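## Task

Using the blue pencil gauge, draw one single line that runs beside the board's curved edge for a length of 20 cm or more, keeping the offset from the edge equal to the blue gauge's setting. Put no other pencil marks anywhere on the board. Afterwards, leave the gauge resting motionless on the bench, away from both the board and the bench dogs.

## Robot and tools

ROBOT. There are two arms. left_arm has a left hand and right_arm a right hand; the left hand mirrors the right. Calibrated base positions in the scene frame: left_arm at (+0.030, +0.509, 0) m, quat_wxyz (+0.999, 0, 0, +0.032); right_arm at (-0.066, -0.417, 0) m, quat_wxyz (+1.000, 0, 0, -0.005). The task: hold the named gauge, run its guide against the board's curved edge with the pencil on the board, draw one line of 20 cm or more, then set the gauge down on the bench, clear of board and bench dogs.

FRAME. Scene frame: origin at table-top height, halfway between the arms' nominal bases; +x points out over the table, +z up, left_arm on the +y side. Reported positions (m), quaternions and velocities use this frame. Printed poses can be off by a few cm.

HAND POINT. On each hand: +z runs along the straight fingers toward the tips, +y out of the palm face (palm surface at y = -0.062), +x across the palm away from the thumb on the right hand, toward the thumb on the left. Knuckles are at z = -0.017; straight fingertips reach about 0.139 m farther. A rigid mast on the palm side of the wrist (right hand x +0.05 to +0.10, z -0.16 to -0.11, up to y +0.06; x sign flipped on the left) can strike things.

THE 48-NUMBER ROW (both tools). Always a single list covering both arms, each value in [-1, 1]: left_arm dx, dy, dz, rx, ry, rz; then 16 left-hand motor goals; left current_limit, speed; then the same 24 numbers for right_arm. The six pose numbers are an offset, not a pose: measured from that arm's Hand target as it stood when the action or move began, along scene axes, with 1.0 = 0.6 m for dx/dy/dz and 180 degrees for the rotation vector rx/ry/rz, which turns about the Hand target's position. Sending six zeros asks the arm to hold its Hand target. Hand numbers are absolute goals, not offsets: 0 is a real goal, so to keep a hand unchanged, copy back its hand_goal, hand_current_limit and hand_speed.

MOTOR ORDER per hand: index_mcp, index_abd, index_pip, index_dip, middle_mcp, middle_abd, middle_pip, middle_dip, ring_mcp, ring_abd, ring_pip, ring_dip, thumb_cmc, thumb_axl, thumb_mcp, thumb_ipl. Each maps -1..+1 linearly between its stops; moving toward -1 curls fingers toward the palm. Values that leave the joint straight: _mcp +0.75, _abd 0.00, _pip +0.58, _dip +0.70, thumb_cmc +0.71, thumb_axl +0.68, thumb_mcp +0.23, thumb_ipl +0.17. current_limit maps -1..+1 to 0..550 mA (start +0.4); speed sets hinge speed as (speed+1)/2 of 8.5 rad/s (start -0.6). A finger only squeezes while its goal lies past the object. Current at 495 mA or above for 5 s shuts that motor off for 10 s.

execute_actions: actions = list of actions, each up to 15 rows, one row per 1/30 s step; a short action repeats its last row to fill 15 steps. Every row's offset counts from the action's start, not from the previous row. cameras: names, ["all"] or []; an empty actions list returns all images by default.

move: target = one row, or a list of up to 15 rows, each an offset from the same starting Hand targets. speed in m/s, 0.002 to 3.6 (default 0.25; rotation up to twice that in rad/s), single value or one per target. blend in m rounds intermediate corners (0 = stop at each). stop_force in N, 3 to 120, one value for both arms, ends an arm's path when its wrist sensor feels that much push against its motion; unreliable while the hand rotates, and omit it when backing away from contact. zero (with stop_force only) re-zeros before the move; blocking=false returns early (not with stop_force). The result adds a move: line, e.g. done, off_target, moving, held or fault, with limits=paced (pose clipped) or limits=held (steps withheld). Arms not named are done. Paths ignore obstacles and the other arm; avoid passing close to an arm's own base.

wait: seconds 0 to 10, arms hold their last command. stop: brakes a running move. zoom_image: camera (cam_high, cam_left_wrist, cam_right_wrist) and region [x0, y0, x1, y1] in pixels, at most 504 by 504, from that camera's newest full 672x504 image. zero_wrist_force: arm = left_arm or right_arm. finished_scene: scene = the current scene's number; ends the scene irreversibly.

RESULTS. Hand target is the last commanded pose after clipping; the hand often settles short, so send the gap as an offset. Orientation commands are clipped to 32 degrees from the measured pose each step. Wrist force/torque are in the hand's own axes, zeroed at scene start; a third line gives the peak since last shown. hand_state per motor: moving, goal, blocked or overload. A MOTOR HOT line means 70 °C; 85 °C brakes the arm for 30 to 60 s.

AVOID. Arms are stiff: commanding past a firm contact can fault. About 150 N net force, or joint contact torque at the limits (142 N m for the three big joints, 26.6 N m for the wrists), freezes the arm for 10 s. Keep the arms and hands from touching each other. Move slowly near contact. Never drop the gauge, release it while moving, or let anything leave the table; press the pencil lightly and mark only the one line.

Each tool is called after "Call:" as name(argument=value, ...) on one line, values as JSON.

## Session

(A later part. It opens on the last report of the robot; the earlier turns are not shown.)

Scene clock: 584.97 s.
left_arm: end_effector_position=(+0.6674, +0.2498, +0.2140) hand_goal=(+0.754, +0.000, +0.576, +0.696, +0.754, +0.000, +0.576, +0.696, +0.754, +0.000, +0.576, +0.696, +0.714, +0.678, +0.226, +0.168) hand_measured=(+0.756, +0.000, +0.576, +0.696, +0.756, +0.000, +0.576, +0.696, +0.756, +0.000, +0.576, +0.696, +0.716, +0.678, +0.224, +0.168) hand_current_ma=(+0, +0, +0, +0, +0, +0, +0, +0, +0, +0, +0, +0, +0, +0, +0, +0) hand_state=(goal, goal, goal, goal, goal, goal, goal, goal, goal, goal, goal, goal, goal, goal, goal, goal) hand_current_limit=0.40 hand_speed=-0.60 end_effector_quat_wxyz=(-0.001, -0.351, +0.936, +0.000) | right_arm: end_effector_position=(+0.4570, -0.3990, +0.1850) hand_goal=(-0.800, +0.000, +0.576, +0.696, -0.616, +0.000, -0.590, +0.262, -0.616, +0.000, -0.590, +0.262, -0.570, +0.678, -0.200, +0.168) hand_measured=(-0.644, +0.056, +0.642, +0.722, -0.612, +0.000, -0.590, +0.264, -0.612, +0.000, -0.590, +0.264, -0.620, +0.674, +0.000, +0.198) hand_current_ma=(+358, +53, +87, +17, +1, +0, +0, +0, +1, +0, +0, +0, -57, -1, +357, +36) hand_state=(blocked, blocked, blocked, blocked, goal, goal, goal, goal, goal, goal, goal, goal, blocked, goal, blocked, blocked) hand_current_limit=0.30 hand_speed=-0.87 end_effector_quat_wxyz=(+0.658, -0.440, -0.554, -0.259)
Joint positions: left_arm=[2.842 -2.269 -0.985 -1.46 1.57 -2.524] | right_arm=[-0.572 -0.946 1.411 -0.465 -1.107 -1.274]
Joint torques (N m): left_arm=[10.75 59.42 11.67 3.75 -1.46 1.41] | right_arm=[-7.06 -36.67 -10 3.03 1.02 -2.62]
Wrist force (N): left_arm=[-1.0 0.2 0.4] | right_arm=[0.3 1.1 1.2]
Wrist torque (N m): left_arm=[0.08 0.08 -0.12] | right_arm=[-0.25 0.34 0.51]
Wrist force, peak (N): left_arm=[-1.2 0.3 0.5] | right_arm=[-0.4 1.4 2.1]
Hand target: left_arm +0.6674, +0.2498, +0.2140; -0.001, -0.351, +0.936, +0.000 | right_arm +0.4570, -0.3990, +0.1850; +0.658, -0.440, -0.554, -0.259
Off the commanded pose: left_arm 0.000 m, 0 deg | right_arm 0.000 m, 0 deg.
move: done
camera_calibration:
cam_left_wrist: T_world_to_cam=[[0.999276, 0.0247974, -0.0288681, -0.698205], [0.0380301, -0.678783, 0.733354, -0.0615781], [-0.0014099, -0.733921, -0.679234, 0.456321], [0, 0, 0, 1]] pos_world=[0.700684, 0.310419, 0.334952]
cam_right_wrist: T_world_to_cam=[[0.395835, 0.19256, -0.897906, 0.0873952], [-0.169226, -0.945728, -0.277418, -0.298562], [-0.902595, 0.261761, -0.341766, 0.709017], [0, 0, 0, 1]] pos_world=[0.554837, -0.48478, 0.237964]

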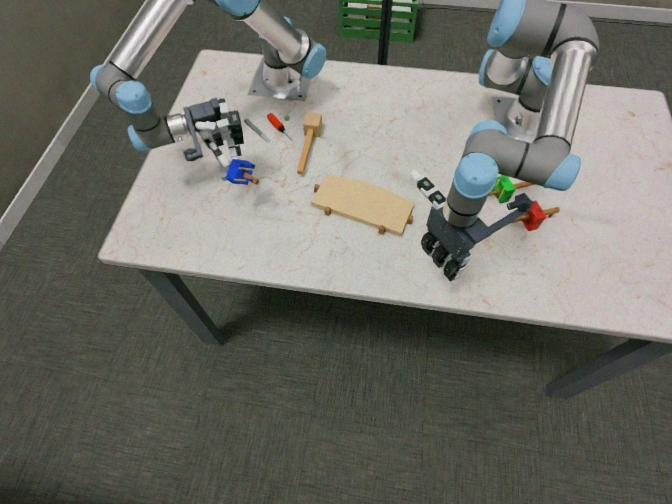

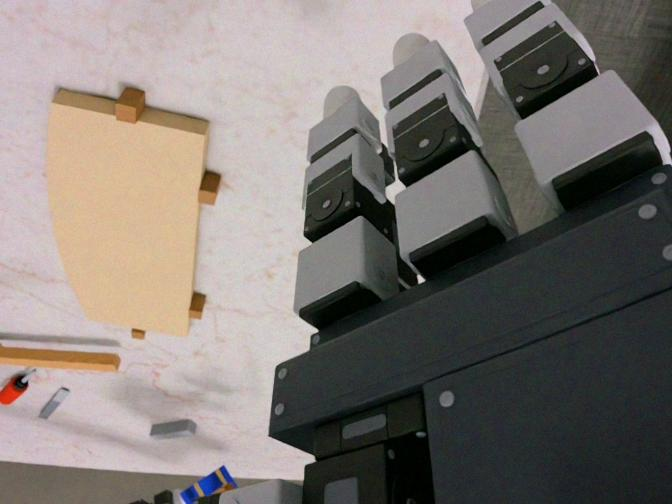

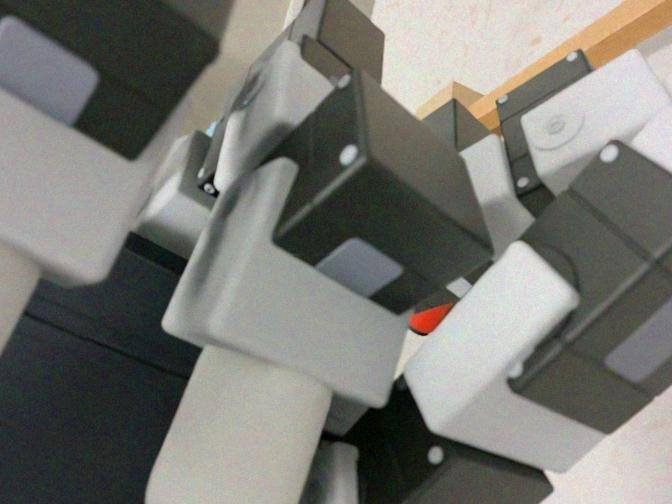

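Call:
move(target=[0,0,0,0,0,0,0.754,0,0.576,0.696,0.754,0,0.576,0.696,0.754,0,0.576,0.696,0.714,0.678,0.226,0.168,0.4,-0.6,0.0,0.22,0.0,0,0,0,-0.8,0,0.576,0.696,-0.616,0,-0.591,0.261,-0.616,0,-0.591,0.261,-0.571,0.678,-0.2,0.168,0.3,-0.87], speed=0.15, cameras=["cam_high","cam_left_wrist"])

Call:
zoom_image(camera="cam_left_wrist", region=[60, 320, 280, 504])

Call:
zoom_image(camera="cam_high", region=[230, 120, 320, 210])

Scene clock: 635.17 s.
left_arm: end_effector_position=(+0.6674, +0.2498, +0.2140) hand_goal=(+0.754, +0.000, +0.576, +0.696, +0.754, +0.000, +0.576, +0.696, +0.754, +0.000, +0.576, +0.696, +0.714, +0.678, +0.226, +0.168) hand_measured=(+0.756, +0.000, +0.576, +0.696, +0.756, +0.000, +0.576, +0.696, +0.756, +0.000, +0.576, +0.696, +0.716, +0.678, +0.224, +0.168) hand_current_ma=(+0, +0, +0, +0, +0, +0, +0, +0, +0, +0, +0, +0, +0, +0, +0, +0) hand_state=(goal, goal, goal, goal, goal, goal, goal, goal, goal, goal, goal, goal, goal, goal, goal, goal) hand_current_limit=0.40 hand_speed=-0.60 end_effector_quat_wxyz=(-0.001, -0.351, +0.936, +0.000) | right_arm: end_effector_position=(+0.4570, -0.2671, +0.1850) hand_goal=(-0.800, +0.000, +0.576, +0.696, -0.616, +0.000, -0.590, +0.262, -0.616, +0.000, -0.590, +0.262, -0.570, +0.678, -0.200, +0.168) hand_measured=(-0.644, +0.056, +0.642, +0.722, -0.612, +0.000, -0.590, +0.264, -0.612, +0.000, -0.590, +0.264, -0.620, +0.674, +0.000, +0.198) hand_current_ma=(+357, +53, +87, +17, +0, +0, +0, +0, +0, +0, +0, +0, -55, -1, +357, +36) hand_state=(blocked, blocked, blocked, blocked, goal, goal, goal, goal, goal, goal, goal, goal, blocked, goal, blocked, blocked) hand_current_limit=0.30 hand_speed=-0.87 end_effector_quat_wxyz=(+0.658, -0.440, -0.554, -0.259)
Joint positions: left_arm=[2.842 -2.269 -0.985 -1.46 1.57 -2.524] | right_arm=[-0.371 -1.018 1.533 -0.515 -0.905 -1.274]
Joint torques (N m): left_arm=[10.43 58.77 11.92 3.64 -1.44 1.43] | right_arm=[4.23 -47.63 -9.13 -0.4 1.12 1.67]
Wrist force (N): left_arm=[-1.1 0.3 0.3] | right_arm=[0.3 1.5 1.0]
Wrist torque (N m): left_arm=[0.10 0.08 -0.13] | right_arm=[-0.18 0.40 0.52]
Wrist force, peak (N): left_arm=[-1.2 0.2 0.7] | right_arm=[0.5 2.0 2.1]
Hand target: left_arm +0.6674, +0.2498, +0.2140; -0.001, -0.351, +0.936, +0.000 | right_arm +0.4570, -0.2670, +0.1850; +0.658, -0.440, -0.554, -0.259
Off the commanded pose: left_arm 0.000 m, 0 deg | right_arm 0.000 m, 0 deg.
move: done
camera_calibration:
cam_left_wrist: T_world_to_cam=[[0.999276, 0.0247974, -0.0288681, -0.698205], [0.0380301, -0.678783, 0.733354, -0.0615781], [-0.0014099, -0.733921, -0.679234, 0.456321], [0, 0, 0, 1]] pos_world=[0.700684, 0.310419, 0.334952]
Images, in order (width x height): cam_high 672x504, cam_left_wrist 672x504.

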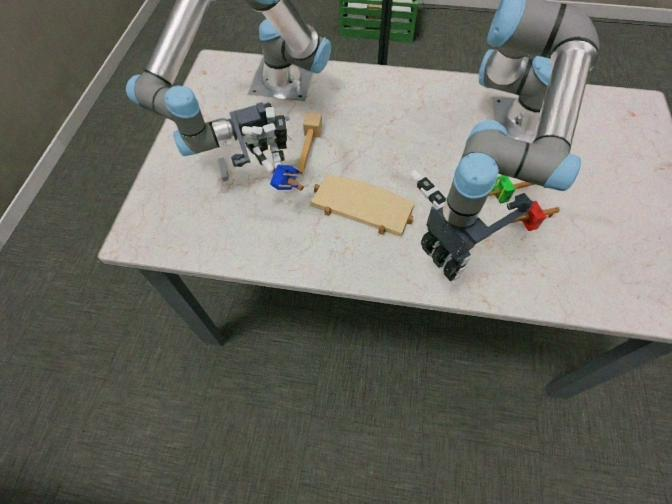

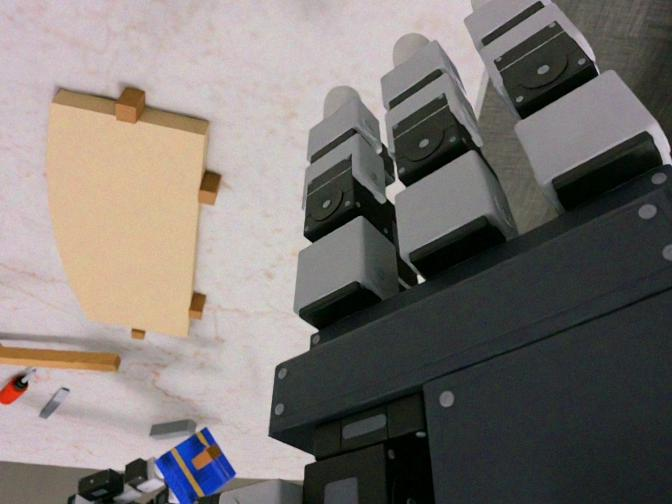

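Scaled by 2.291 from the camera's 672x504 image, which has a finer 960x720 frame.

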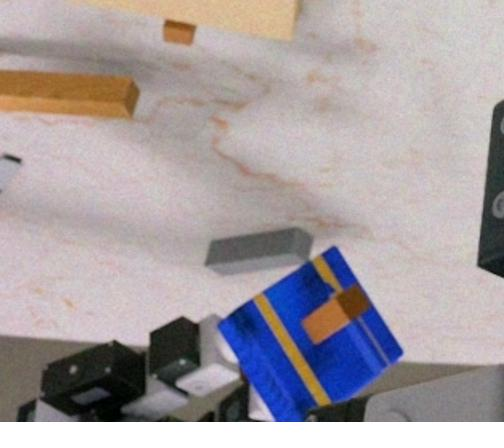

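Scaled by 5.600 from the camera's 672x504 image, which has a finer 960x720 frame.

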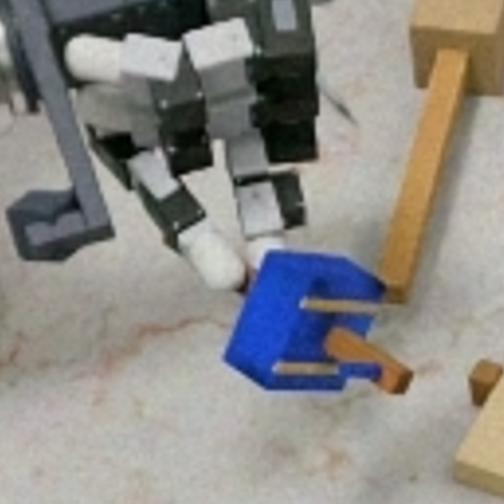

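Call:
move(target=[0,0,0,0,0,0,0.754,0,0.576,0.696,0.754,0,0.576,0.696,0.754,0,0.576,0.696,0.714,0.678,0.226,0.168,0.4,-0.6,0.0567,-0.2117,-0.0417,-0.1,-0.1333,0,-0.8,0,0.576,0.696,-0.616,0,-0.591,0.261,-0.616,0,-0.591,0.261,-0.571,0.678,-0.2,0.168,0.3,-0.87], speed=0.15, cameras=["cam_high","cam_left_wrist"])

Call:
zoom_image(camera="cam_left_wrist", region=[100, 340, 300, 504])

Call:
zoom_image(camera="cam_high", region=[210, 130, 300, 220])

Scene clock: 689.43 s.
left_arm: end_effector_position=(+0.6674, +0.2498, +0.2140) hand_goal=(+0.754, +0.000, +0.576, +0.696, +0.754, +0.000, +0.576, +0.696, +0.754, +0.000, +0.576, +0.696, +0.714, +0.678, +0.226, +0.168) hand_measured=(+0.756, +0.000, +0.576, +0.696, +0.756, +0.000, +0.576, +0.696, +0.756, +0.000, +0.576, +0.696, +0.716, +0.678, +0.224, +0.168) hand_current_ma=(+0, +0, +0, +0, +0, +0, +0, +0, +0, +0, +0, +0, +0, +0, +0, +0) hand_state=(goal, goal, goal, goal, goal, goal, goal, goal, goal, goal, goal, goal, goal, goal, goal, goal) hand_current_limit=0.40 hand_speed=-0.60 end_effector_quat_wxyz=(-0.001, -0.351, +0.936, +0.000) | right_arm: end_effector_position=(+0.4910, -0.3940, +0.1600) hand_goal=(-0.800, +0.000, +0.576, +0.696, -0.616, +0.000, -0.590, +0.262, -0.616, +0.000, -0.590, +0.262, -0.570, +0.678, -0.200, +0.168) hand_measured=(-0.644, +0.062, +0.642, +0.722, -0.612, +0.000, -0.590, +0.264, -0.612, +0.000, -0.590, +0.264, -0.620, +0.674, -0.004, +0.198) hand_current_ma=(+358, +61, +87, +17, +0, +0, +0, +0, +0, +0, +0, +0, -55, -1, +358, +36) hand_state=(blocked, blocked, blocked, blocked, goal, goal, goal, goal, goal, goal, goal, goal, blocked, goal, blocked, blocked) hand_current_limit=0.30 hand_speed=-0.87 end_effector_quat_wxyz=(-0.453, +0.474, +0.711, +0.255)
Joint positions: left_arm=[2.842 -2.269 -0.985 -1.46 1.57 -2.524] | right_arm=[-0.528 -1.136 1.589 -1.003 -1.077 -1.214]
Joint torques (N m): left_arm=[10.38 58.9 12.31 3.81 -1.4 1.21] | right_arm=[-7.43 -45.2 -12.5 -1.53 -0.56 -2.31]
Wrist force (N): left_arm=[-1.1 0.2 0.4] | right_arm=[0.7 0.9 0.6]
Wrist torque (N m): left_arm=[0.08 0.09 -0.13] | right_arm=[0.01 0.24 0.52]
Wrist force, peak (N): left_arm=[-1.3 0.2 0.5] | right_arm=[0.1 1.6 1.6]
Hand target: left_arm +0.6674, +0.2498, +0.2140; -0.001, -0.351, +0.936, +0.000 | right_arm +0.4910, -0.3940, +0.1600; -0.453, +0.474, +0.711, +0.255
Off the commanded pose: left_arm 0.000 m, 0 deg | right_arm 0.000 m, 0 deg.
move: done
camera_calibration:
cam_left_wrist: T_world_to_cam=[[0.999276, 0.0247974, -0.0288681, -0.698205], [0.0380301, -0.678783, 0.733354, -0.0615781], [-0.0014099, -0.733921, -0.679234, 0.456321], [0, 0, 0, 1]] pos_world=[0.700684, 0.310419, 0.334952]
Images, in order (width x height): cam_high 672x504, cam_left_wrist 672x504.

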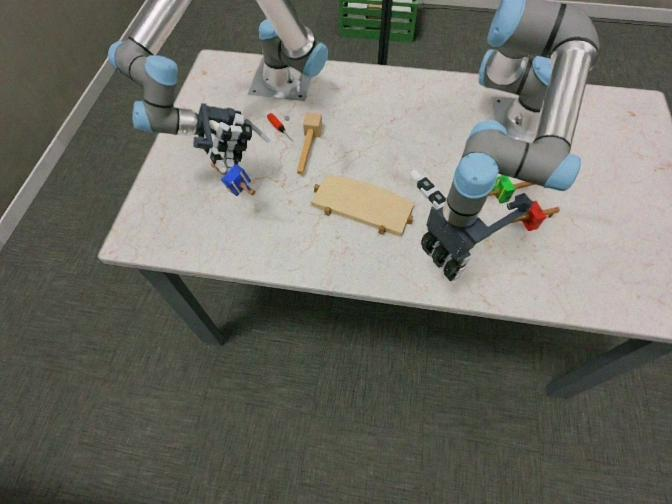

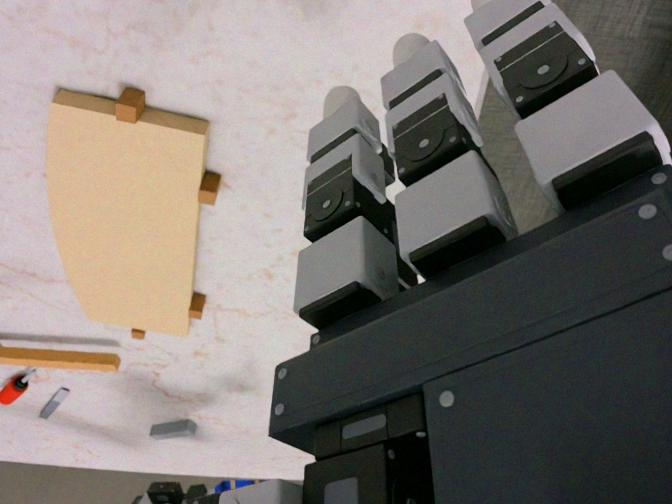

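Scaled by 2.520 from the camera's 672x504 image, which has a finer 960x720 frame.

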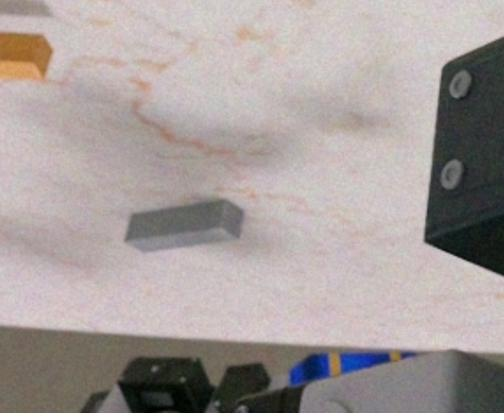

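Scaled by 5.600 from the camera's 672x504 image, which has a finer 960x720 frame.

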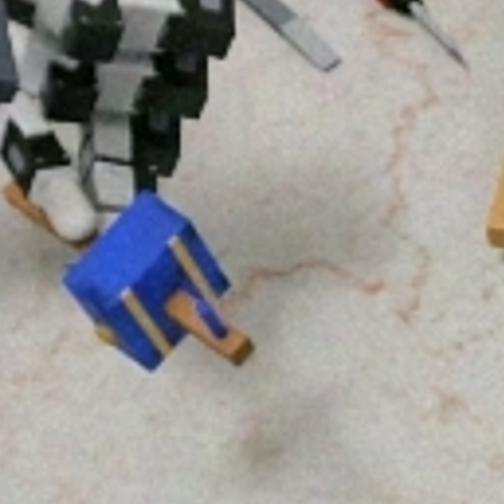

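Call:
move(target=[0,0,0,0,0,0,0.754,0,0.576,0.696,0.754,0,0.576,0.696,0.754,0,0.576,0.696,0.714,0.678,0.226,0.168,0.4,-0.6,0,0,-0.13,0,0,0,-0.8,0,0.576,0.696,-0.616,0,-0.591,0.261,-0.616,0,-0.591,0.261,-0.571,0.678,-0.2,0.168,0.3,-0.87], speed=0.12)

Call:
move(target=[0,0,0,0,0,0,0.754,0,0.576,0.696,0.754,0,0.576,0.696,0.754,0,0.576,0.696,0.714,0.678,0.226,0.168,0.4,-0.6,0,0,-0.09,0,0,0,-0.8,0,0.576,0.696,-0.616,0,-0.591,0.261,-0.616,0,-0.591,0.261,-0.571,0.678,-0.2,0.168,0.3,-0.87], speed=0.02, stop_force=3, cameras=["cam_high","cam_left_wrist"])

Call:
zoom_image(camera="cam_left_wrist", region=[130, 340, 300, 480])

Call:
zoom_image(camera="cam_high", region=[210, 140, 290, 220])

Scene clock: 701.43 s.
left_arm: end_effector_position=(+0.6674, +0.2498, +0.2140) hand_goal=(+0.754, +0.000, +0.576, +0.696, +0.754, +0.000, +0.576, +0.696, +0.754, +0.000, +0.576, +0.696, +0.714, +0.678, +0.226, +0.168) hand_measured=(+0.756, +0.000, +0.576, +0.696, +0.756, +0.000, +0.576, +0.696, +0.756, +0.000, +0.576, +0.696, +0.716, +0.678, +0.224, +0.168) hand_current_ma=(+0, +0, +0, +0, +0, +0, +0, +0, +0, +0, +0, +0, +0, +0, +0, +0) hand_state=(goal, goal, goal, goal, goal, goal, goal, goal, goal, goal, goal, goal, goal, goal, goal, goal) hand_current_limit=0.40 hand_speed=-0.60 end_effector_quat_wxyz=(-0.001, -0.351, +0.936, +0.000) | right_arm: end_effector_position=(+0.4910, -0.3940, +0.0820) hand_goal=(-0.800, +0.000, +0.576, +0.696, -0.616, +0.000, -0.590, +0.262, -0.616, +0.000, -0.590, +0.262, -0.570, +0.678, -0.200, +0.168) hand_measured=(-0.644, +0.062, +0.642, +0.722, -0.612, +0.000, -0.590, +0.264, -0.612, +0.000, -0.590, +0.264, -0.620, +0.674, -0.004, +0.198) hand_current_ma=(+357, +63, +88, +17, +0, +0, +0, +0, +0, +0, +0, +0, -55, -1, +358, +36) hand_state=(blocked, blocked, blocked, blocked, goal, goal, goal, goal, goal, goal, goal, goal, blocked, goal, blocked, blocked) hand_current_limit=0.30 hand_speed=-0.87 end_effector_quat_wxyz=(-0.453, +0.474, +0.711, +0.255)
Joint positions: left_arm=[2.842 -2.269 -0.985 -1.46 1.57 -2.524] | right_arm=[-0.528 -1.041 1.671 -1.179 -1.077 -1.214]
Joint torques (N m): left_arm=[10.25 59.52 11.59 3.74 -1.32 1.28] | right_arm=[4.65 -32.81 -9.54 -1.36 1.93 1.67]
Wrist force (N): left_arm=[-1.0 0.3 0.4] | right_arm=[0.2 0.9 1.0]
Wrist torque (N m): left_arm=[0.09 0.08 -0.12] | right_arm=[-0.03 0.25 0.49]
Wrist force, peak (N): left_arm=[-1.3 0.4 0.5] | right_arm=[-0.5 0.9 1.5]
Hand target: left_arm +0.6674, +0.2498, +0.2140; -0.001, -0.351, +0.936, +0.000 | right_arm +0.4910, -0.3940, +0.0820; -0.453, +0.474, +0.711, +0.255
Off the commanded pose: left_arm 0.000 m, 0 deg | right_arm 0.000 m, 0 deg.
move: done

Scene clock: 705.03 s.
left_arm: end_effector_position=(+0.6674, +0.2498, +0.2140) hand_goal=(+0.754, +0.000, +0.576, +0.696, +0.754, +0.000, +0.576, +0.696, +0.754, +0.000, +0.576, +0.696, +0.714, +0.678, +0.226, +0.168) hand_measured=(+0.756, +0.000, +0.576, +0.696, +0.756, +0.000, +0.576, +0.696, +0.756, +0.000, +0.576, +0.696, +0.716, +0.678, +0.224, +0.168) hand_current_ma=(+0, +0, +0, +0, +0, +0, +0, +0, +0, +0, +0, +0, +0, +0, +0, +0) hand_state=(goal, goal, goal, goal, goal, goal, goal, goal, goal, goal, goal, goal, goal, goal, goal, goal) hand_current_limit=0.40 hand_speed=-0.60 end_effector_quat_wxyz=(-0.001, -0.351, +0.936, +0.000) | right_arm: end_effector_position=(+0.4910, -0.3940, +0.0326) hand_goal=(-0.800, +0.000, +0.576, +0.696, -0.616, +0.000, -0.590, +0.262, -0.616, +0.000, -0.590, +0.262, -0.570, +0.678, -0.200, +0.168) hand_measured=(-0.644, +0.066, +0.644, +0.724, -0.612, +0.000, -0.590, +0.264, -0.612, +0.000, -0.590, +0.264, -0.620, +0.672, -0.008, +0.198) hand_current_ma=(+358, +68, +92, +19, +0, +0, +0, +0, +0, +0, +0, +0, -57, -2, +357, +36) hand_state=(blocked, blocked, blocked, blocked, goal, goal, goal, goal, goal, goal, goal, goal, blocked, goal, blocked, blocked) hand_current_limit=0.30 hand_speed=-0.87 end_effector_quat_wxyz=(-0.453, +0.474, +0.711, +0.255)
Joint positions: left_arm=[2.842 -2.269 -0.985 -1.46 1.57 -2.524] | right_arm=[-0.528 -0.967 1.704 -1.286 -1.077 -1.214]
Joint torques (N m): left_arm=[9.07 59.57 12.15 3.52 -1.43 1.06] | right_arm=[7.87 -45.85 -22.35 0.85 0.24 0.19]
Wrist force (N): left_arm=[-1.1 0.2 0.4] | right_arm=[2.8 -0.2 -0.9]
Wrist torque (N m): left_arm=[0.09 0.09 -0.14] | right_arm=[0.04 0.36 0.60]
Wrist force, peak (N): left_arm=[-1.3 0.3 0.4] | right_arm=[21.7 -6.5 -12.2]
Hand target: left_arm +0.6674, +0.2498, +0.2140; -0.001, -0.351, +0.936, +0.000 | right_arm +0.4910, -0.3940, +0.0326; -0.453, +0.474, +0.711, +0.255 (not the last commanded pose)
Off the commanded pose: left_arm 0.000 m, 0 deg | right_arm 0.005 m, 0 deg.
move: contact (right_arm)
camera_calibration:
cam_left_wrist: T_world_to_cam=[[0.999276, 0.0247974, -0.0288681, -0.698205], [0.0380301, -0.678783, 0.733354, -0.0615781], [-0.0014099, -0.733921, -0.679234, 0.456321], [0, 0, 0, 1]] pos_world=[0.700684, 0.310419, 0.334952]
Images, in order (width x height): cam_high 672x504, cam_left_wrist 672x504.

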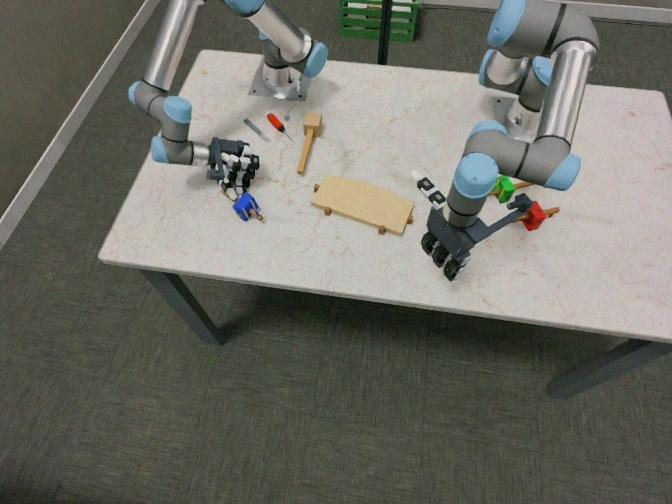

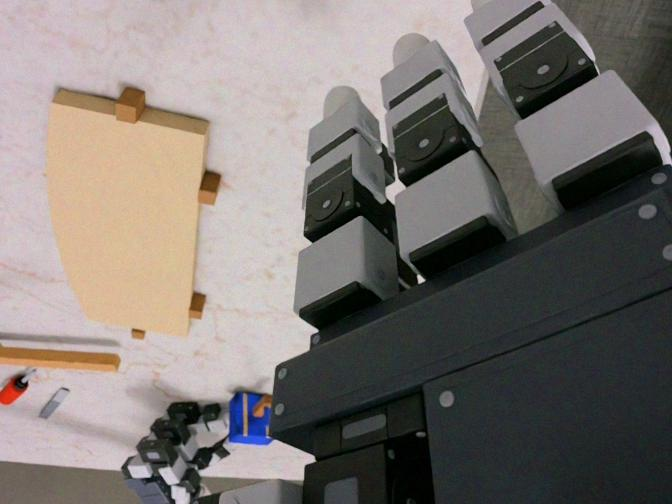

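Scaled by 2.965 from the camera's 672x504 image, which has a finer 960x720 frame.

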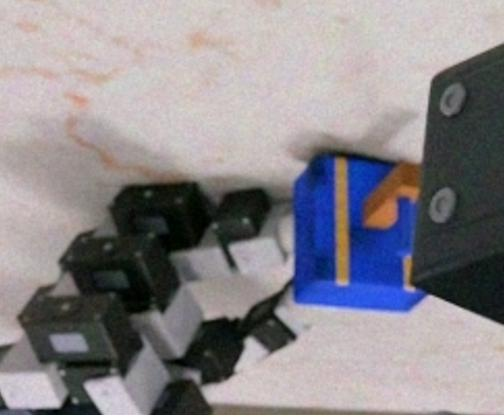

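Scaled by 6.300 from the camera's 672x504 image, which has a finer 960x720 frame.

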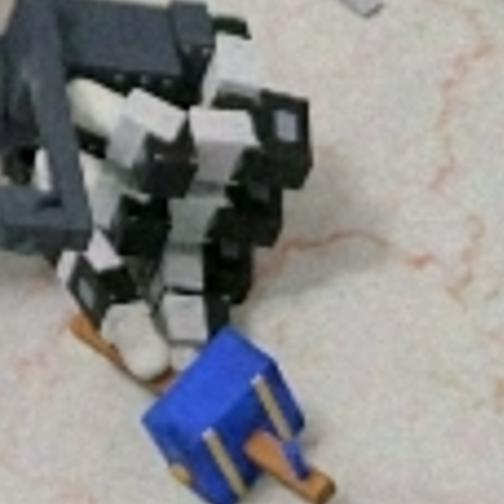

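Call:
execute_actions(actions=[[[0,0,0,0,0,0,0.754,0,0.576,0.696,0.754,0,0.576,0.696,0.754,0,0.576,0.696,0.714,0.678,0.226,0.168,0.4,-0.6,0,0,0,0,0,0,-0.55,0,0.576,0.696,-0.616,0,-0.591,0.261,-0.616,0,-0.591,0.261,-0.571,0.678,0.1,0.168,-0.5,-0.95]],[[0,0,0,0,0,0,0.754,0,0.576,0.696,0.754,0,0.576,0.696,0.754,0,0.576,0.696,0.714,0.678,0.226,0.168,0.4,-0.6,0,0,0,0,0,0,-0.45,0,0.576,0.696,-0.616,0,-0.591,0.261,-0.616,0,-0.591,0.261,-0.571,0.678,0.2,0.168,-0.4,-0.93]],[[0,0,0,0,0,0,0.754,0,0.576,0.696,0.754,0,0.576,0.696,0.754,0,0.576,0.696,0.714,0.678,0.226,0.168,0.4,-0.6,0,0,0,0,0,0,-0.4,0,0.576,0.696,-0.616,0,-0.591,0.261,-0.616,0,-0.591,0.261,-0.571,0.678,0.226,0.168,-0.4,-0.93]]], cameras=["cam_high","cam_left_wrist"])

Scene clock: 743.87 s.
left_arm: end_effector_position=(+0.6674, +0.2498, +0.2140) hand_goal=(+0.754, +0.000, +0.576, +0.696, +0.754, +0.000, +0.576, +0.696, +0.754, +0.000, +0.576, +0.696, +0.714, +0.678, +0.226, +0.168) hand_measured=(+0.756, +0.000, +0.576, +0.696, +0.756, +0.000, +0.576, +0.696, +0.756, +0.000, +0.576, +0.696, +0.716, +0.678, +0.224, +0.168) hand_current_ma=(+0, +0, +0, +0, +0, +0, +0, +0, +0, +0, +0, +0, +0, +0, +0, +0) hand_state=(goal, goal, goal, goal, goal, goal, goal, goal, goal, goal, goal, goal, goal, goal, goal, goal) hand_current_limit=0.40 hand_speed=-0.60 end_effector_quat_wxyz=(-0.001, -0.351, +0.936, +0.000) | right_arm: end_effector_position=(+0.4910, -0.3940, +0.0326) hand_goal=(-0.400, +0.000, +0.576, +0.696, -0.616, +0.000, -0.590, +0.262, -0.616, +0.000, -0.590, +0.262, -0.570, +0.678, +0.226, +0.168) hand_measured=(-0.610, +0.052, +0.586, +0.702, -0.612, +0.000, -0.590, +0.264, -0.612, +0.000, -0.590, +0.264, -0.576, +0.674, +0.216, +0.168) hand_current_ma=(-165, +47, +3, +1, +0, +0, +0, +0, +0, +0, +0, +0, -1, -1, -5, +0) hand_state=(blocked, blocked, goal, goal, goal, goal, goal, goal, goal, goal, goal, goal, goal, goal, goal, goal) hand_current_limit=-0.40 hand_speed=-0.93 end_effector_quat_wxyz=(-0.453, +0.474, +0.711, +0.255)
Joint positions: left_arm=[2.842 -2.269 -0.985 -1.46 1.57 -2.524] | right_arm=[-0.528 -0.967 1.704 -1.286 -1.077 -1.214]
Joint torques (N m): left_arm=[9.26 58.89 11.91 3.64 -1.44 1.08] | right_arm=[6.18 -33.14 -14.6 0.9 0.24 0.13]
Wrist force (N): left_arm=[-1.1 0.1 0.4] | right_arm=[10.0 1.8 -7.5]
Wrist torque (N m): left_arm=[0.07 0.09 -0.13] | right_arm=[0.24 0.27 0.79]
Wrist force, peak (N): left_arm=[-1.2 0.3 0.5] | right_arm=[10.6 2.5 -7.9]
Hand target: left_arm +0.6674, +0.2498, +0.2140; -0.001, -0.351, +0.936, +0.000 | right_arm +0.4910, -0.3940, +0.0326; -0.453, +0.474, +0.711, +0.255
Off the commanded pose: left_arm 0.000 m, 0 deg | right_arm 0.000 m, 0 deg.
Step readings (end_effector_position of left_arm | right_arm):
0: (+0.6674, +0.2498, +0.2140) | (+0.4910, -0.3940, +0.0326)
1: (+0.6674, +0.2498, +0.2140) | (+0.4910, -0.3940, +0.0326)
2: (+0.6674, +0.2498, +0.2140) | (+0.4910, -0.3940, +0.0326)
4: (+0.6674, +0.2498, +0.2140) | (+0.4910, -0.3940, +0.0326)
8: (+0.6674, +0.2498, +0.2140) | (+0.4910, -0.3940, +0.0326)
15: (+0.6674, +0.2498, +0.2140) | (+0.4910, -0.3940, +0.0326)
16: (+0.6674, +0.2498, +0.2140) | (+0.4910, -0.3940, +0.0326)
17: (+0.6674, +0.2498, +0.2140) | (+0.4910, -0.3940, +0.0326)
19: (+0.6674, +0.2498, +0.2140) | (+0.4910, -0.3940, +0.0326)
23: (+0.6674, +0.2498, +0.2140) | (+0.4910, -0.3940, +0.0326)
30: (+0.6674, +0.2498, +0.2140) | (+0.4910, -0.3940, +0.0326)
31: (+0.6674, +0.2498, +0.2140) | (+0.4910, -0.3940, +0.0326)
32: (+0.6674, +0.2498, +0.2140) | (+0.4910, -0.3940, +0.0326)
34: (+0.6674, +0.2498, +0.2140) | (+0.4910, -0.3940, +0.0326)
38: (+0.6674, +0.2498, +0.2140) | (+0.4910, -0.3940, +0.0326)
45: (+0.6674, +0.2498, +0.2140) | (+0.4910, -0.3940, +0.0326)
camera_calibration:
cam_left_wrist: T_world_to_cam=[[0.999276, 0.0247974, -0.0288681, -0.698205], [0.0380301, -0.678783, 0.733354, -0.0615781], [-0.0014099, -0.733921, -0.679234, 0.456321], [0, 0, 0, 1]] pos_world=[0.700684, 0.310419, 0.334952]
Images, in order (width x height): cam_high 672x504, cam_left_wrist 672x504.

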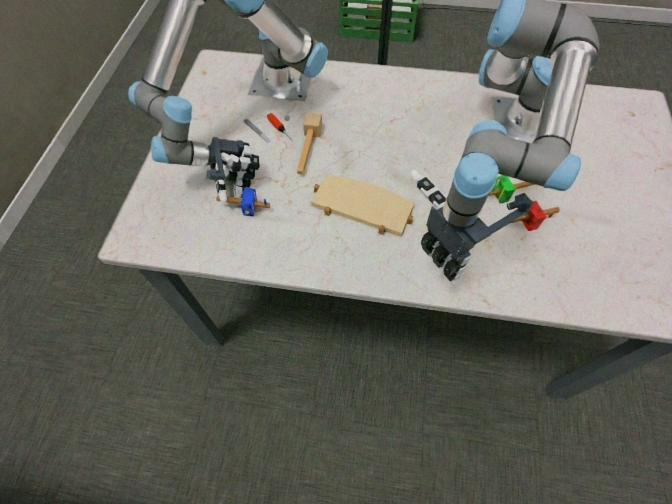

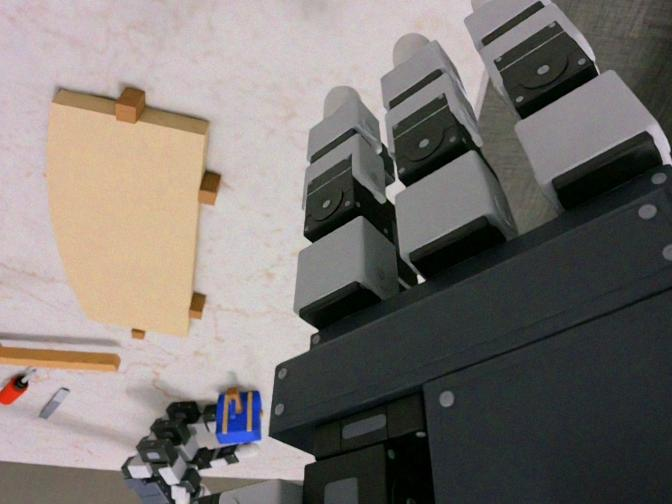

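Call:
zoom_image(camera="cam_high", region=[190, 120, 310, 220])

Call:
zoom_image(camera="cam_left_wrist", region=[110, 350, 310, 504])

Scaled by 4.200 from the camera's 672x504 image, which has a finer 960x720 frame.

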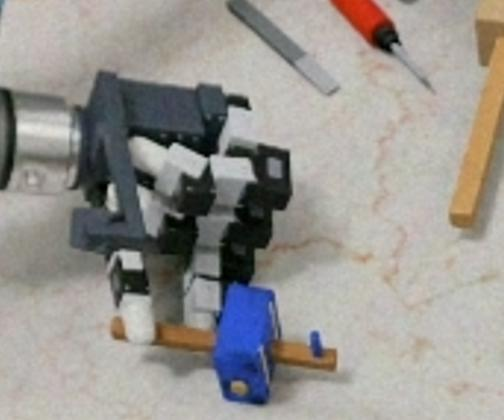

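Scaled by 2.520 from the camera's 672x504 image, which has a finer 960x720 frame.

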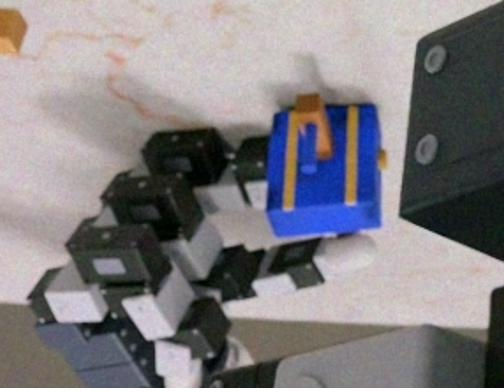

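Call:
execute_actions(actions=[[[0,0,0,0,0,0,0.754,0,0.576,0.696,0.754,0,0.576,0.696,0.754,0,0.576,0.696,0.714,0.678,0.226,0.168,0.4,-0.6,0,0,0.005,0,0,0,-0.4,0,0.576,0.696,-0.616,0,-0.591,0.261,-0.616,0,-0.591,0.261,-0.571,0.678,0.226,0.168,-0.3,-0.93]],[[0,0,0,0,0,0,0.754,0,0.576,0.696,0.754,0,0.576,0.696,0.754,0,0.576,0.696,0.714,0.678,0.226,0.168,0.4,-0.6,0,0,0,0,0,0,-0.35,0,0.576,0.696,-0.616,0,-0.591,0.261,-0.616,0,-0.591,0.261,-0.45,0.678,0.226,0.168,-0.3,-0.93]]], cameras=["cam_high","cam_left_wrist"])

Call:
zoom_image(camera="cam_high", region=[190, 120, 310, 220])

Call:
zoom_image(camera="cam_left_wrist", region=[110, 350, 310, 504])

Scene clock: 765.40 s.
left_arm: end_effector_position=(+0.6674, +0.2498, +0.2140) hand_goal=(+0.754, +0.000, +0.576, +0.696, +0.754, +0.000, +0.576, +0.696, +0.754, +0.000, +0.576, +0.696, +0.714, +0.678, +0.226, +0.168) hand_measured=(+0.756, +0.000, +0.576, +0.696, +0.756, +0.000, +0.576, +0.696, +0.756, +0.000, +0.576, +0.696, +0.716, +0.678, +0.224, +0.168) hand_current_ma=(+0, +0, +0, +0, +0, +0, +0, +0, +0, +0, +0, +0, +0, +0, +0, +0) hand_state=(goal, goal, goal, goal, goal, goal, goal, goal, goal, goal, goal, goal, goal, goal, goal, goal) hand_current_limit=0.40 hand_speed=-0.60 end_effector_quat_wxyz=(-0.001, -0.351, +0.936, +0.000) | right_arm: end_effector_position=(+0.4910, -0.3940, +0.0356) hand_goal=(-0.350, +0.000, +0.576, +0.696, -0.616, +0.000, -0.590, +0.262, -0.616, +0.000, -0.590, +0.262, -0.450, +0.678, +0.226, +0.168) hand_measured=(-0.508, +0.010, +0.580, +0.698, -0.612, +0.000, -0.590, +0.264, -0.612, +0.000, -0.590, +0.264, -0.448, +0.676, +0.220, +0.168) hand_current_ma=(-192, +3, +1, +0, +0, +0, +0, +0, +0, +0, +0, +0, +0, +0, -2, +0) hand_state=(blocked, goal, goal, goal, goal, goal, goal, goal, goal, goal, goal, goal, goal, goal, goal, goal) hand_current_limit=-0.30 hand_speed=-0.93 end_effector_quat_wxyz=(-0.453, +0.474, +0.711, +0.255)
Joint positions: left_arm=[2.842 -2.269 -0.985 -1.46 1.57 -2.524] | right_arm=[-0.528 -0.972 1.703 -1.28 -1.077 -1.214]
Joint torques (N m): left_arm=[9.47 59.29 11.03 3.54 -1.47 1.17] | right_arm=[7.16 -43.6 -17.96 1.36 0.17 0.18]
Wrist force (N): left_arm=[-1.1 0.2 0.4] | right_arm=[6.2 1.5 -4.5]
Wrist torque (N m): left_arm=[0.08 0.09 -0.13] | right_arm=[-0.03 0.28 0.37]
Wrist force, peak (N): left_arm=[-1.3 0.3 0.4] | right_arm=[10.7 2.2 -7.9]
Hand target: left_arm +0.6674, +0.2498, +0.2140; -0.001, -0.351, +0.936, +0.000 | right_arm +0.4910, -0.3940, +0.0356; -0.453, +0.474, +0.711, +0.255
Off the commanded pose: left_arm 0.000 m, 0 deg | right_arm 0.000 m, 0 deg.
Step readings (end_effector_position of left_arm | right_arm):
0: (+0.6674, +0.2498, +0.2140) | (+0.4910, -0.3940, +0.0326)
1: (+0.6674, +0.2498, +0.2140) | (+0.4910, -0.3940, +0.0326)
2: (+0.6674, +0.2498, +0.2140) | (+0.4910, -0.3940, +0.0329)
4: (+0.6674, +0.2498, +0.2140) | (+0.4909, -0.3939, +0.0343)
8: (+0.6674, +0.2498, +0.2140) | (+0.4910, -0.3940, +0.0353)
15: (+0.6674, +0.2498, +0.2140) | (+0.4910, -0.3940, +0.0356)
16: (+0.6674, +0.2498, +0.2140) | (+0.4910, -0.3940, +0.0356)
17: (+0.6674, +0.2498, +0.2140) | (+0.4910, -0.3940, +0.0356)
19: (+0.6674, +0.2498, +0.2140) | (+0.4910, -0.3940, +0.0356)
23: (+0.6674, +0.2498, +0.2140) | (+0.4910, -0.3940, +0.0356)
30: (+0.6674, +0.2498, +0.2140) | (+0.4910, -0.3940, +0.0356)
camera_calibration:
cam_left_wrist: T_world_to_cam=[[0.999276, 0.0247974, -0.0288681, -0.698205], [0.0380301, -0.678783, 0.733354, -0.0615781], [-0.0014099, -0.733921, -0.679234, 0.456321], [0, 0, 0, 1]] pos_world=[0.700684, 0.310419, 0.334952]
Images, in order (width x height): cam_high 672x504, cam_left_wrist 672x504.

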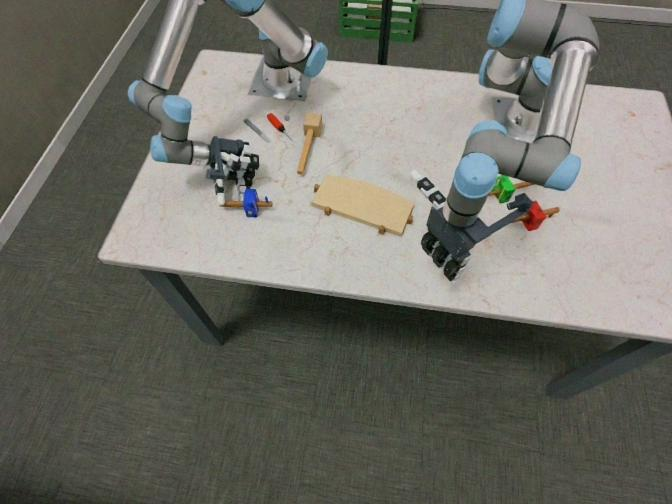

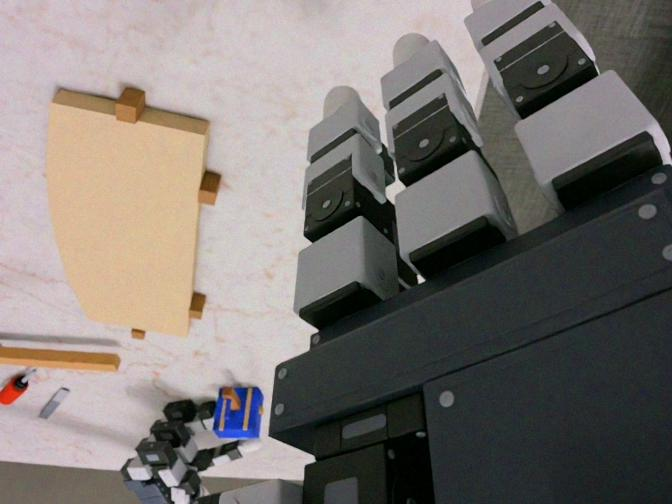

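Scaled by 4.200 from the camera's 672x504 image, which has a finer 960x720 frame.

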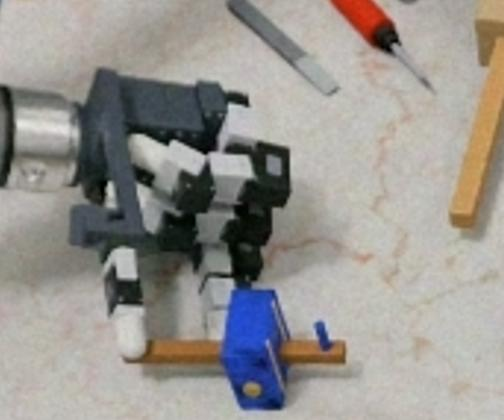

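Scaled by 2.520 from the camera's 672x504 image, which has a finer 960x720 frame.

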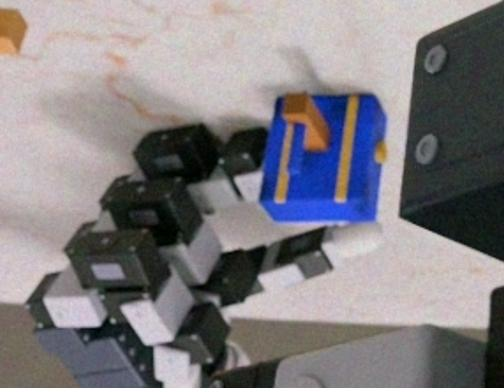

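Call:
move(target=[[0,0,0,0,0,0,0.754,0,0.576,0.696,0.754,0,0.576,0.696,0.754,0,0.576,0.696,0.714,0.678,0.226,0.168,0.4,-0.6,-0.0017,-0.0008,0.001,0,0,0,-0.5,0,0.576,0.696,-0.616,0,-0.591,0.261,-0.616,0,-0.591,0.261,-0.45,0.678,0.226,0.168,-0.5,-0.9],[0,0,0,0,0,0,0.754,0,0.576,0.696,0.754,0,0.576,0.696,0.754,0,0.576,0.696,0.714,0.678,0.226,0.168,0.4,-0.6,-0.15,-0.07,0.01,0,0,0,-0.5,0,0.576,0.696,-0.616,0,-0.591,0.261,-0.616,0,-0.591,0.261,-0.45,0.678,0.226,0.168,-0.5,-0.9],[0,0,0,0,0,0,0.754,0,0.576,0.696,0.754,0,0.576,0.696,0.754,0,0.576,0.696,0.714,0.678,0.226,0.168,0.4,-0.6,-0.15,-0.07,0.2,0,0,0,-0.5,0,0.576,0.696,-0.616,0,-0.591,0.261,-0.616,0,-0.591,0.261,-0.45,0.678,0.226,0.168,-0.5,-0.9]], speed=[0.04,0.08,0.2], cameras=["cam_high","cam_left_wrist"])

Call:
zoom_image(camera="cam_high", region=[190, 150, 290, 230])

Call:
zoom_image(camera="cam_left_wrist", region=[180, 370, 300, 462])

Scene clock: 792.53 s.
left_arm: end_effector_position=(+0.6674, +0.2498, +0.2140) hand_goal=(+0.754, +0.000, +0.576, +0.696, +0.754, +0.000, +0.576, +0.696, +0.754, +0.000, +0.576, +0.696, +0.714, +0.678, +0.226, +0.168) hand_measured=(+0.756, +0.000, +0.576, +0.696, +0.756, +0.000, +0.576, +0.696, +0.756, +0.000, +0.576, +0.696, +0.716, +0.678, +0.224, +0.168) hand_current_ma=(+0, +0, +0, +0, +0, +0, +0, +0, +0, +0, +0, +0, +0, +0, +0, +0) hand_state=(goal, goal, goal, goal, goal, goal, goal, goal, goal, goal, goal, goal, goal, goal, goal, goal) hand_current_limit=0.40 hand_speed=-0.60 end_effector_quat_wxyz=(-0.001, -0.351, +0.936, +0.000) | right_arm: end_effector_position=(+0.4010, -0.4360, +0.1556) hand_goal=(-0.500, +0.000, +0.576, +0.696, -0.616, +0.000, -0.590, +0.262, -0.616, +0.000, -0.590, +0.262, -0.450, +0.678, +0.226, +0.168) hand_measured=(-0.498, +0.010, +0.580, +0.698, -0.612, +0.000, -0.590, +0.264, -0.612, +0.000, -0.590, +0.264, -0.444, +0.676, +0.220, +0.168) hand_current_ma=(+0, +2, +1, +0, +0, +0, +0, +0, +0, +0, +0, +0, +1, +0, -2, +0) hand_state=(goal, goal, goal, goal, goal, goal, goal, goal, goal, goal, goal, goal, goal, goal, goal, goal) hand_current_limit=-0.50 hand_speed=-0.90 end_effector_quat_wxyz=(-0.453, +0.474, +0.711, +0.255)
Joint positions: left_arm=[2.842 -2.269 -0.985 -1.46 1.57 -2.524] | right_arm=[-0.686 -1.274 1.795 -1.034 -1.213 -1.302]
Joint torques (N m): left_arm=[9.19 58.85 12.92 3.62 -1.46 1.22] | right_arm=[-6.88 -37.53 -23.01 1.54 -0.74 -2.23]
Wrist force (N): left_arm=[-1.1 0.3 0.5] | right_arm=[1.5 0.9 0.6]
Wrist torque (N m): left_arm=[0.08 0.09 -0.13] | right_arm=[-0.11 0.23 0.39]
Wrist force, peak (N): left_arm=[-1.3 0.3 0.4] | right_arm=[6.6 1.7 -4.9]
Hand target: left_arm +0.6674, +0.2498, +0.2140; -0.001, -0.351, +0.936, +0.000 | right_arm +0.4010, -0.4360, +0.1556; -0.453, +0.474, +0.711, +0.255
Off the commanded pose: left_arm 0.000 m, 0 deg | right_arm 0.000 m, 0 deg.
move: done
camera_calibration:
cam_left_wrist: T_world_to_cam=[[0.999276, 0.0247974, -0.0288681, -0.698205], [0.0380301, -0.678783, 0.733354, -0.0615781], [-0.0014099, -0.733921, -0.679234, 0.456321], [0, 0, 0, 1]] pos_world=[0.700684, 0.310419, 0.334952]
Images, in order (width x height): cam_high 672x504, cam_left_wrist 672x504.

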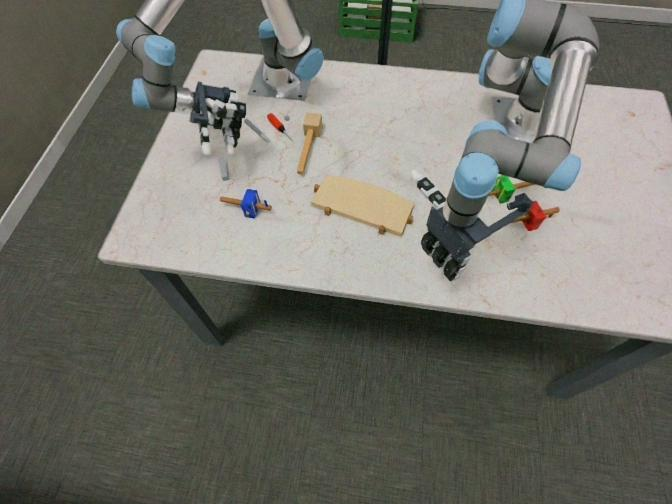

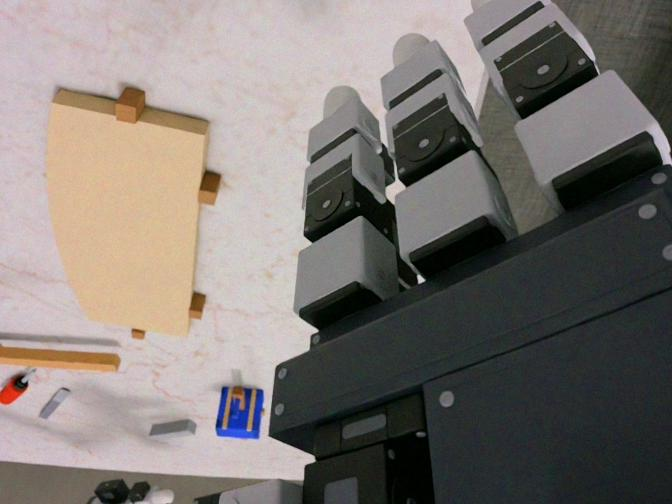

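Scaled by 5.040 from the camera's 672x504 image, which has a finer 960x720 frame.

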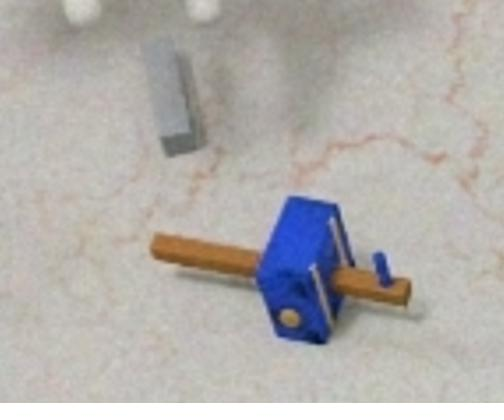

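Scaled by 4.200 from the camera's 672x504 image, which has a finer 960x720 frame.

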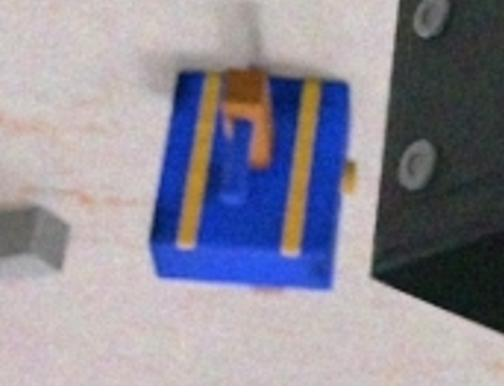

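Call:
move(target=[[0,0,0,0,0,0,0.754,0,0.576,0.696,0.754,0,0.576,0.696,0.754,0,0.576,0.696,0.714,0.678,0.226,0.168,0.4,-0.6,0.1,0.09,0.1073,-0.3461,0.2160,0.0527,0.753,0,-0.591,0.406,0.92,0,0.576,0.696,0.92,0,0.576,0.696,-0.571,0.678,-0.06,0.168,0.3,-0.3],[0,0,0,0,0,0,0.754,0,0.576,0.696,0.754,0,0.576,0.696,0.754,0,0.576,0.696,0.714,0.678,0.226,0.168,0.4,-0.6,0.235,0.1168,-0.026,-0.3461,0.2160,0.0527,0.753,0,-0.591,0.406,0.92,0,0.576,0.696,0.92,0,0.576,0.696,-0.571,0.678,-0.06,0.168,0.3,-0.3]], speed=[0.25,0.2], cameras=["cam_high","cam_left_wrist","cam_right_wrist"])

Call:
zoom_image(camera="cam_high", region=[190, 120, 310, 230])

Scene clock: 825.87 s.
left_arm: end_effector_position=(+0.6674, +0.2498, +0.2140) hand_goal=(+0.754, +0.000, +0.576, +0.696, +0.754, +0.000, +0.576, +0.696, +0.754, +0.000, +0.576, +0.696, +0.714, +0.678, +0.226, +0.168) hand_measured=(+0.756, +0.000, +0.576, +0.696, +0.756, +0.000, +0.576, +0.696, +0.756, +0.000, +0.576, +0.696, +0.716, +0.678, +0.224, +0.168) hand_current_ma=(+0, +0, +0, +0, +0, +0, +0, +0, +0, +0, +0, +0, +0, +0, +0, +0) hand_state=(goal, goal, goal, goal, goal, goal, goal, goal, goal, goal, goal, goal, goal, goal, goal, goal) hand_current_limit=0.40 hand_speed=-0.60 end_effector_quat_wxyz=(-0.001, -0.351, +0.936, +0.000) | right_arm: end_effector_position=(+0.5420, -0.3659, +0.1400) hand_goal=(+0.754, +0.000, -0.590, +0.406, +0.920, +0.000, +0.576, +0.696, +0.920, +0.000, +0.576, +0.696, -0.570, +0.678, -0.060, +0.168) hand_measured=(+0.750, +0.002, -0.586, +0.408, +0.908, +0.000, +0.574, +0.694, +0.908, +0.000, +0.572, +0.694, -0.568, +0.678, -0.060, +0.168) hand_current_ma=(-1, +0, +1, +0, -4, +0, +0, +0, -4, +0, +0, +0, +0, +0, +0, +0) hand_state=(goal, goal, goal, goal, goal, goal, goal, goal, goal, goal, goal, goal, goal, goal, goal, goal) hand_current_limit=0.30 hand_speed=-0.30 end_effector_quat_wxyz=(-0.366, +0.633, +0.590, -0.341)
Joint positions: left_arm=[2.842 -2.269 -0.985 -1.46 1.57 -2.524] | right_arm=[-0.083 -0.732 0.813 -0.604 -1.59 -0.011]
Joint torques (N m): left_arm=[10.27 58.98 11.3 3.42 -1.39 1.25] | right_arm=[8.19 -47.55 -27.47 1.69 1.2 2.04]
Wrist force (N): left_arm=[-1.0 0.2 0.4] | right_arm=[-1.1 -0.6 -0.2]
Wrist torque (N m): left_arm=[0.09 0.08 -0.12] | right_arm=[-0.08 0.12 -0.11]
Wrist force, peak (N): left_arm=[-1.4 0.2 0.4] | right_arm=[-1.2 -2.2 0.7]
Hand target: left_arm +0.6674, +0.2498, +0.2140; -0.001, -0.351, +0.936, +0.000 | right_arm +0.5420, -0.3659, +0.1400; -0.366, +0.633, +0.590, -0.341
Off the commanded pose: left_arm 0.000 m, 0 deg | right_arm 0.000 m, 0 deg.
move: done
camera_calibration:
cam_left_wrist: T_world_to_cam=[[0.999276, 0.0247974, -0.0288681, -0.698205], [0.0380301, -0.678783, 0.733354, -0.0615781], [-0.0014099, -0.733921, -0.679234, 0.456321], [0, 0, 0, 1]] pos_world=[0.700684, 0.310419, 0.334952]
cam_right_wrist: T_world_to_cam=[[0.315815, -0.754195, -0.575717, -0.341119], [0.348083, -0.472372, 0.809755, -0.524729], [-0.882666, -0.45613, 0.11334, 0.424443], [0, 0, 0, 1]] pos_world=[0.665021, -0.311536, 0.180408]

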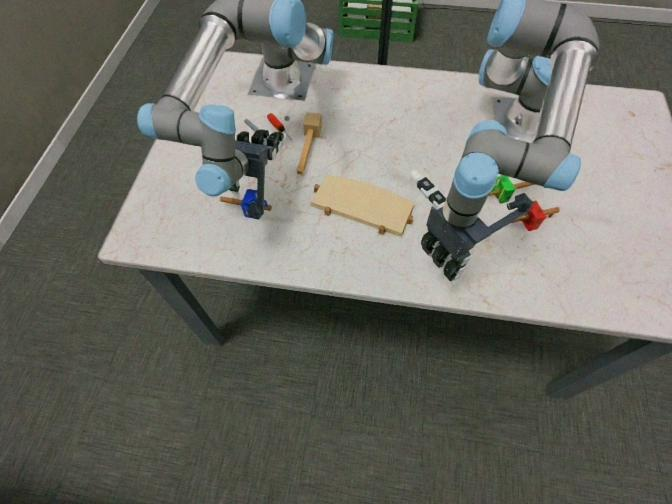

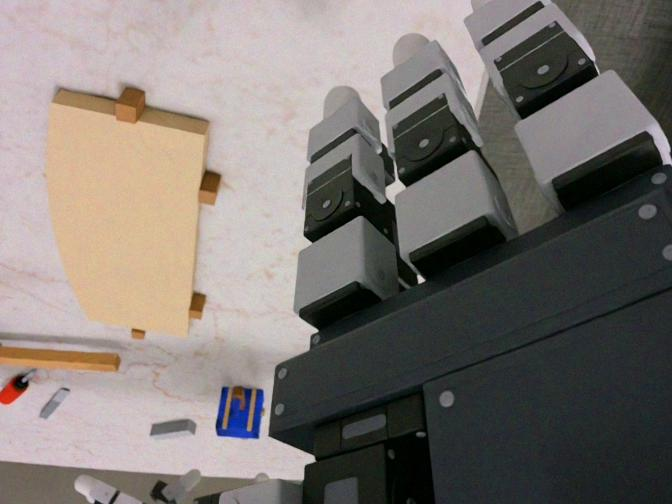

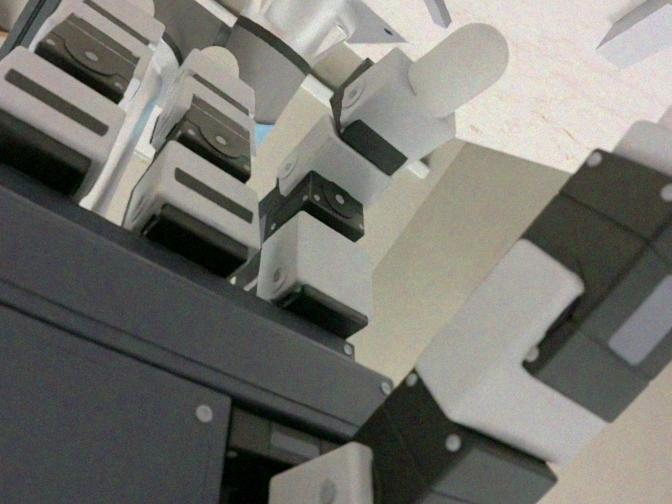

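Scaled by 4.200 from the camera's 672x504 image, which has a finer 960x720 frame.

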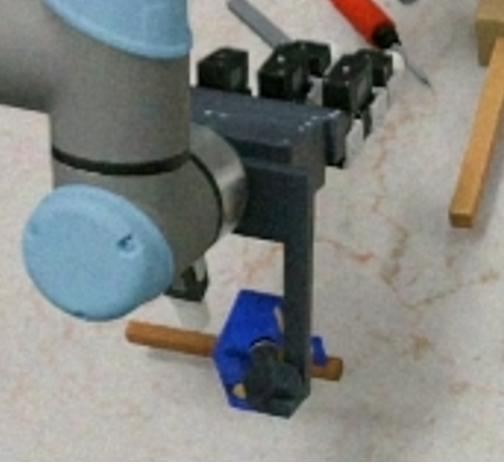

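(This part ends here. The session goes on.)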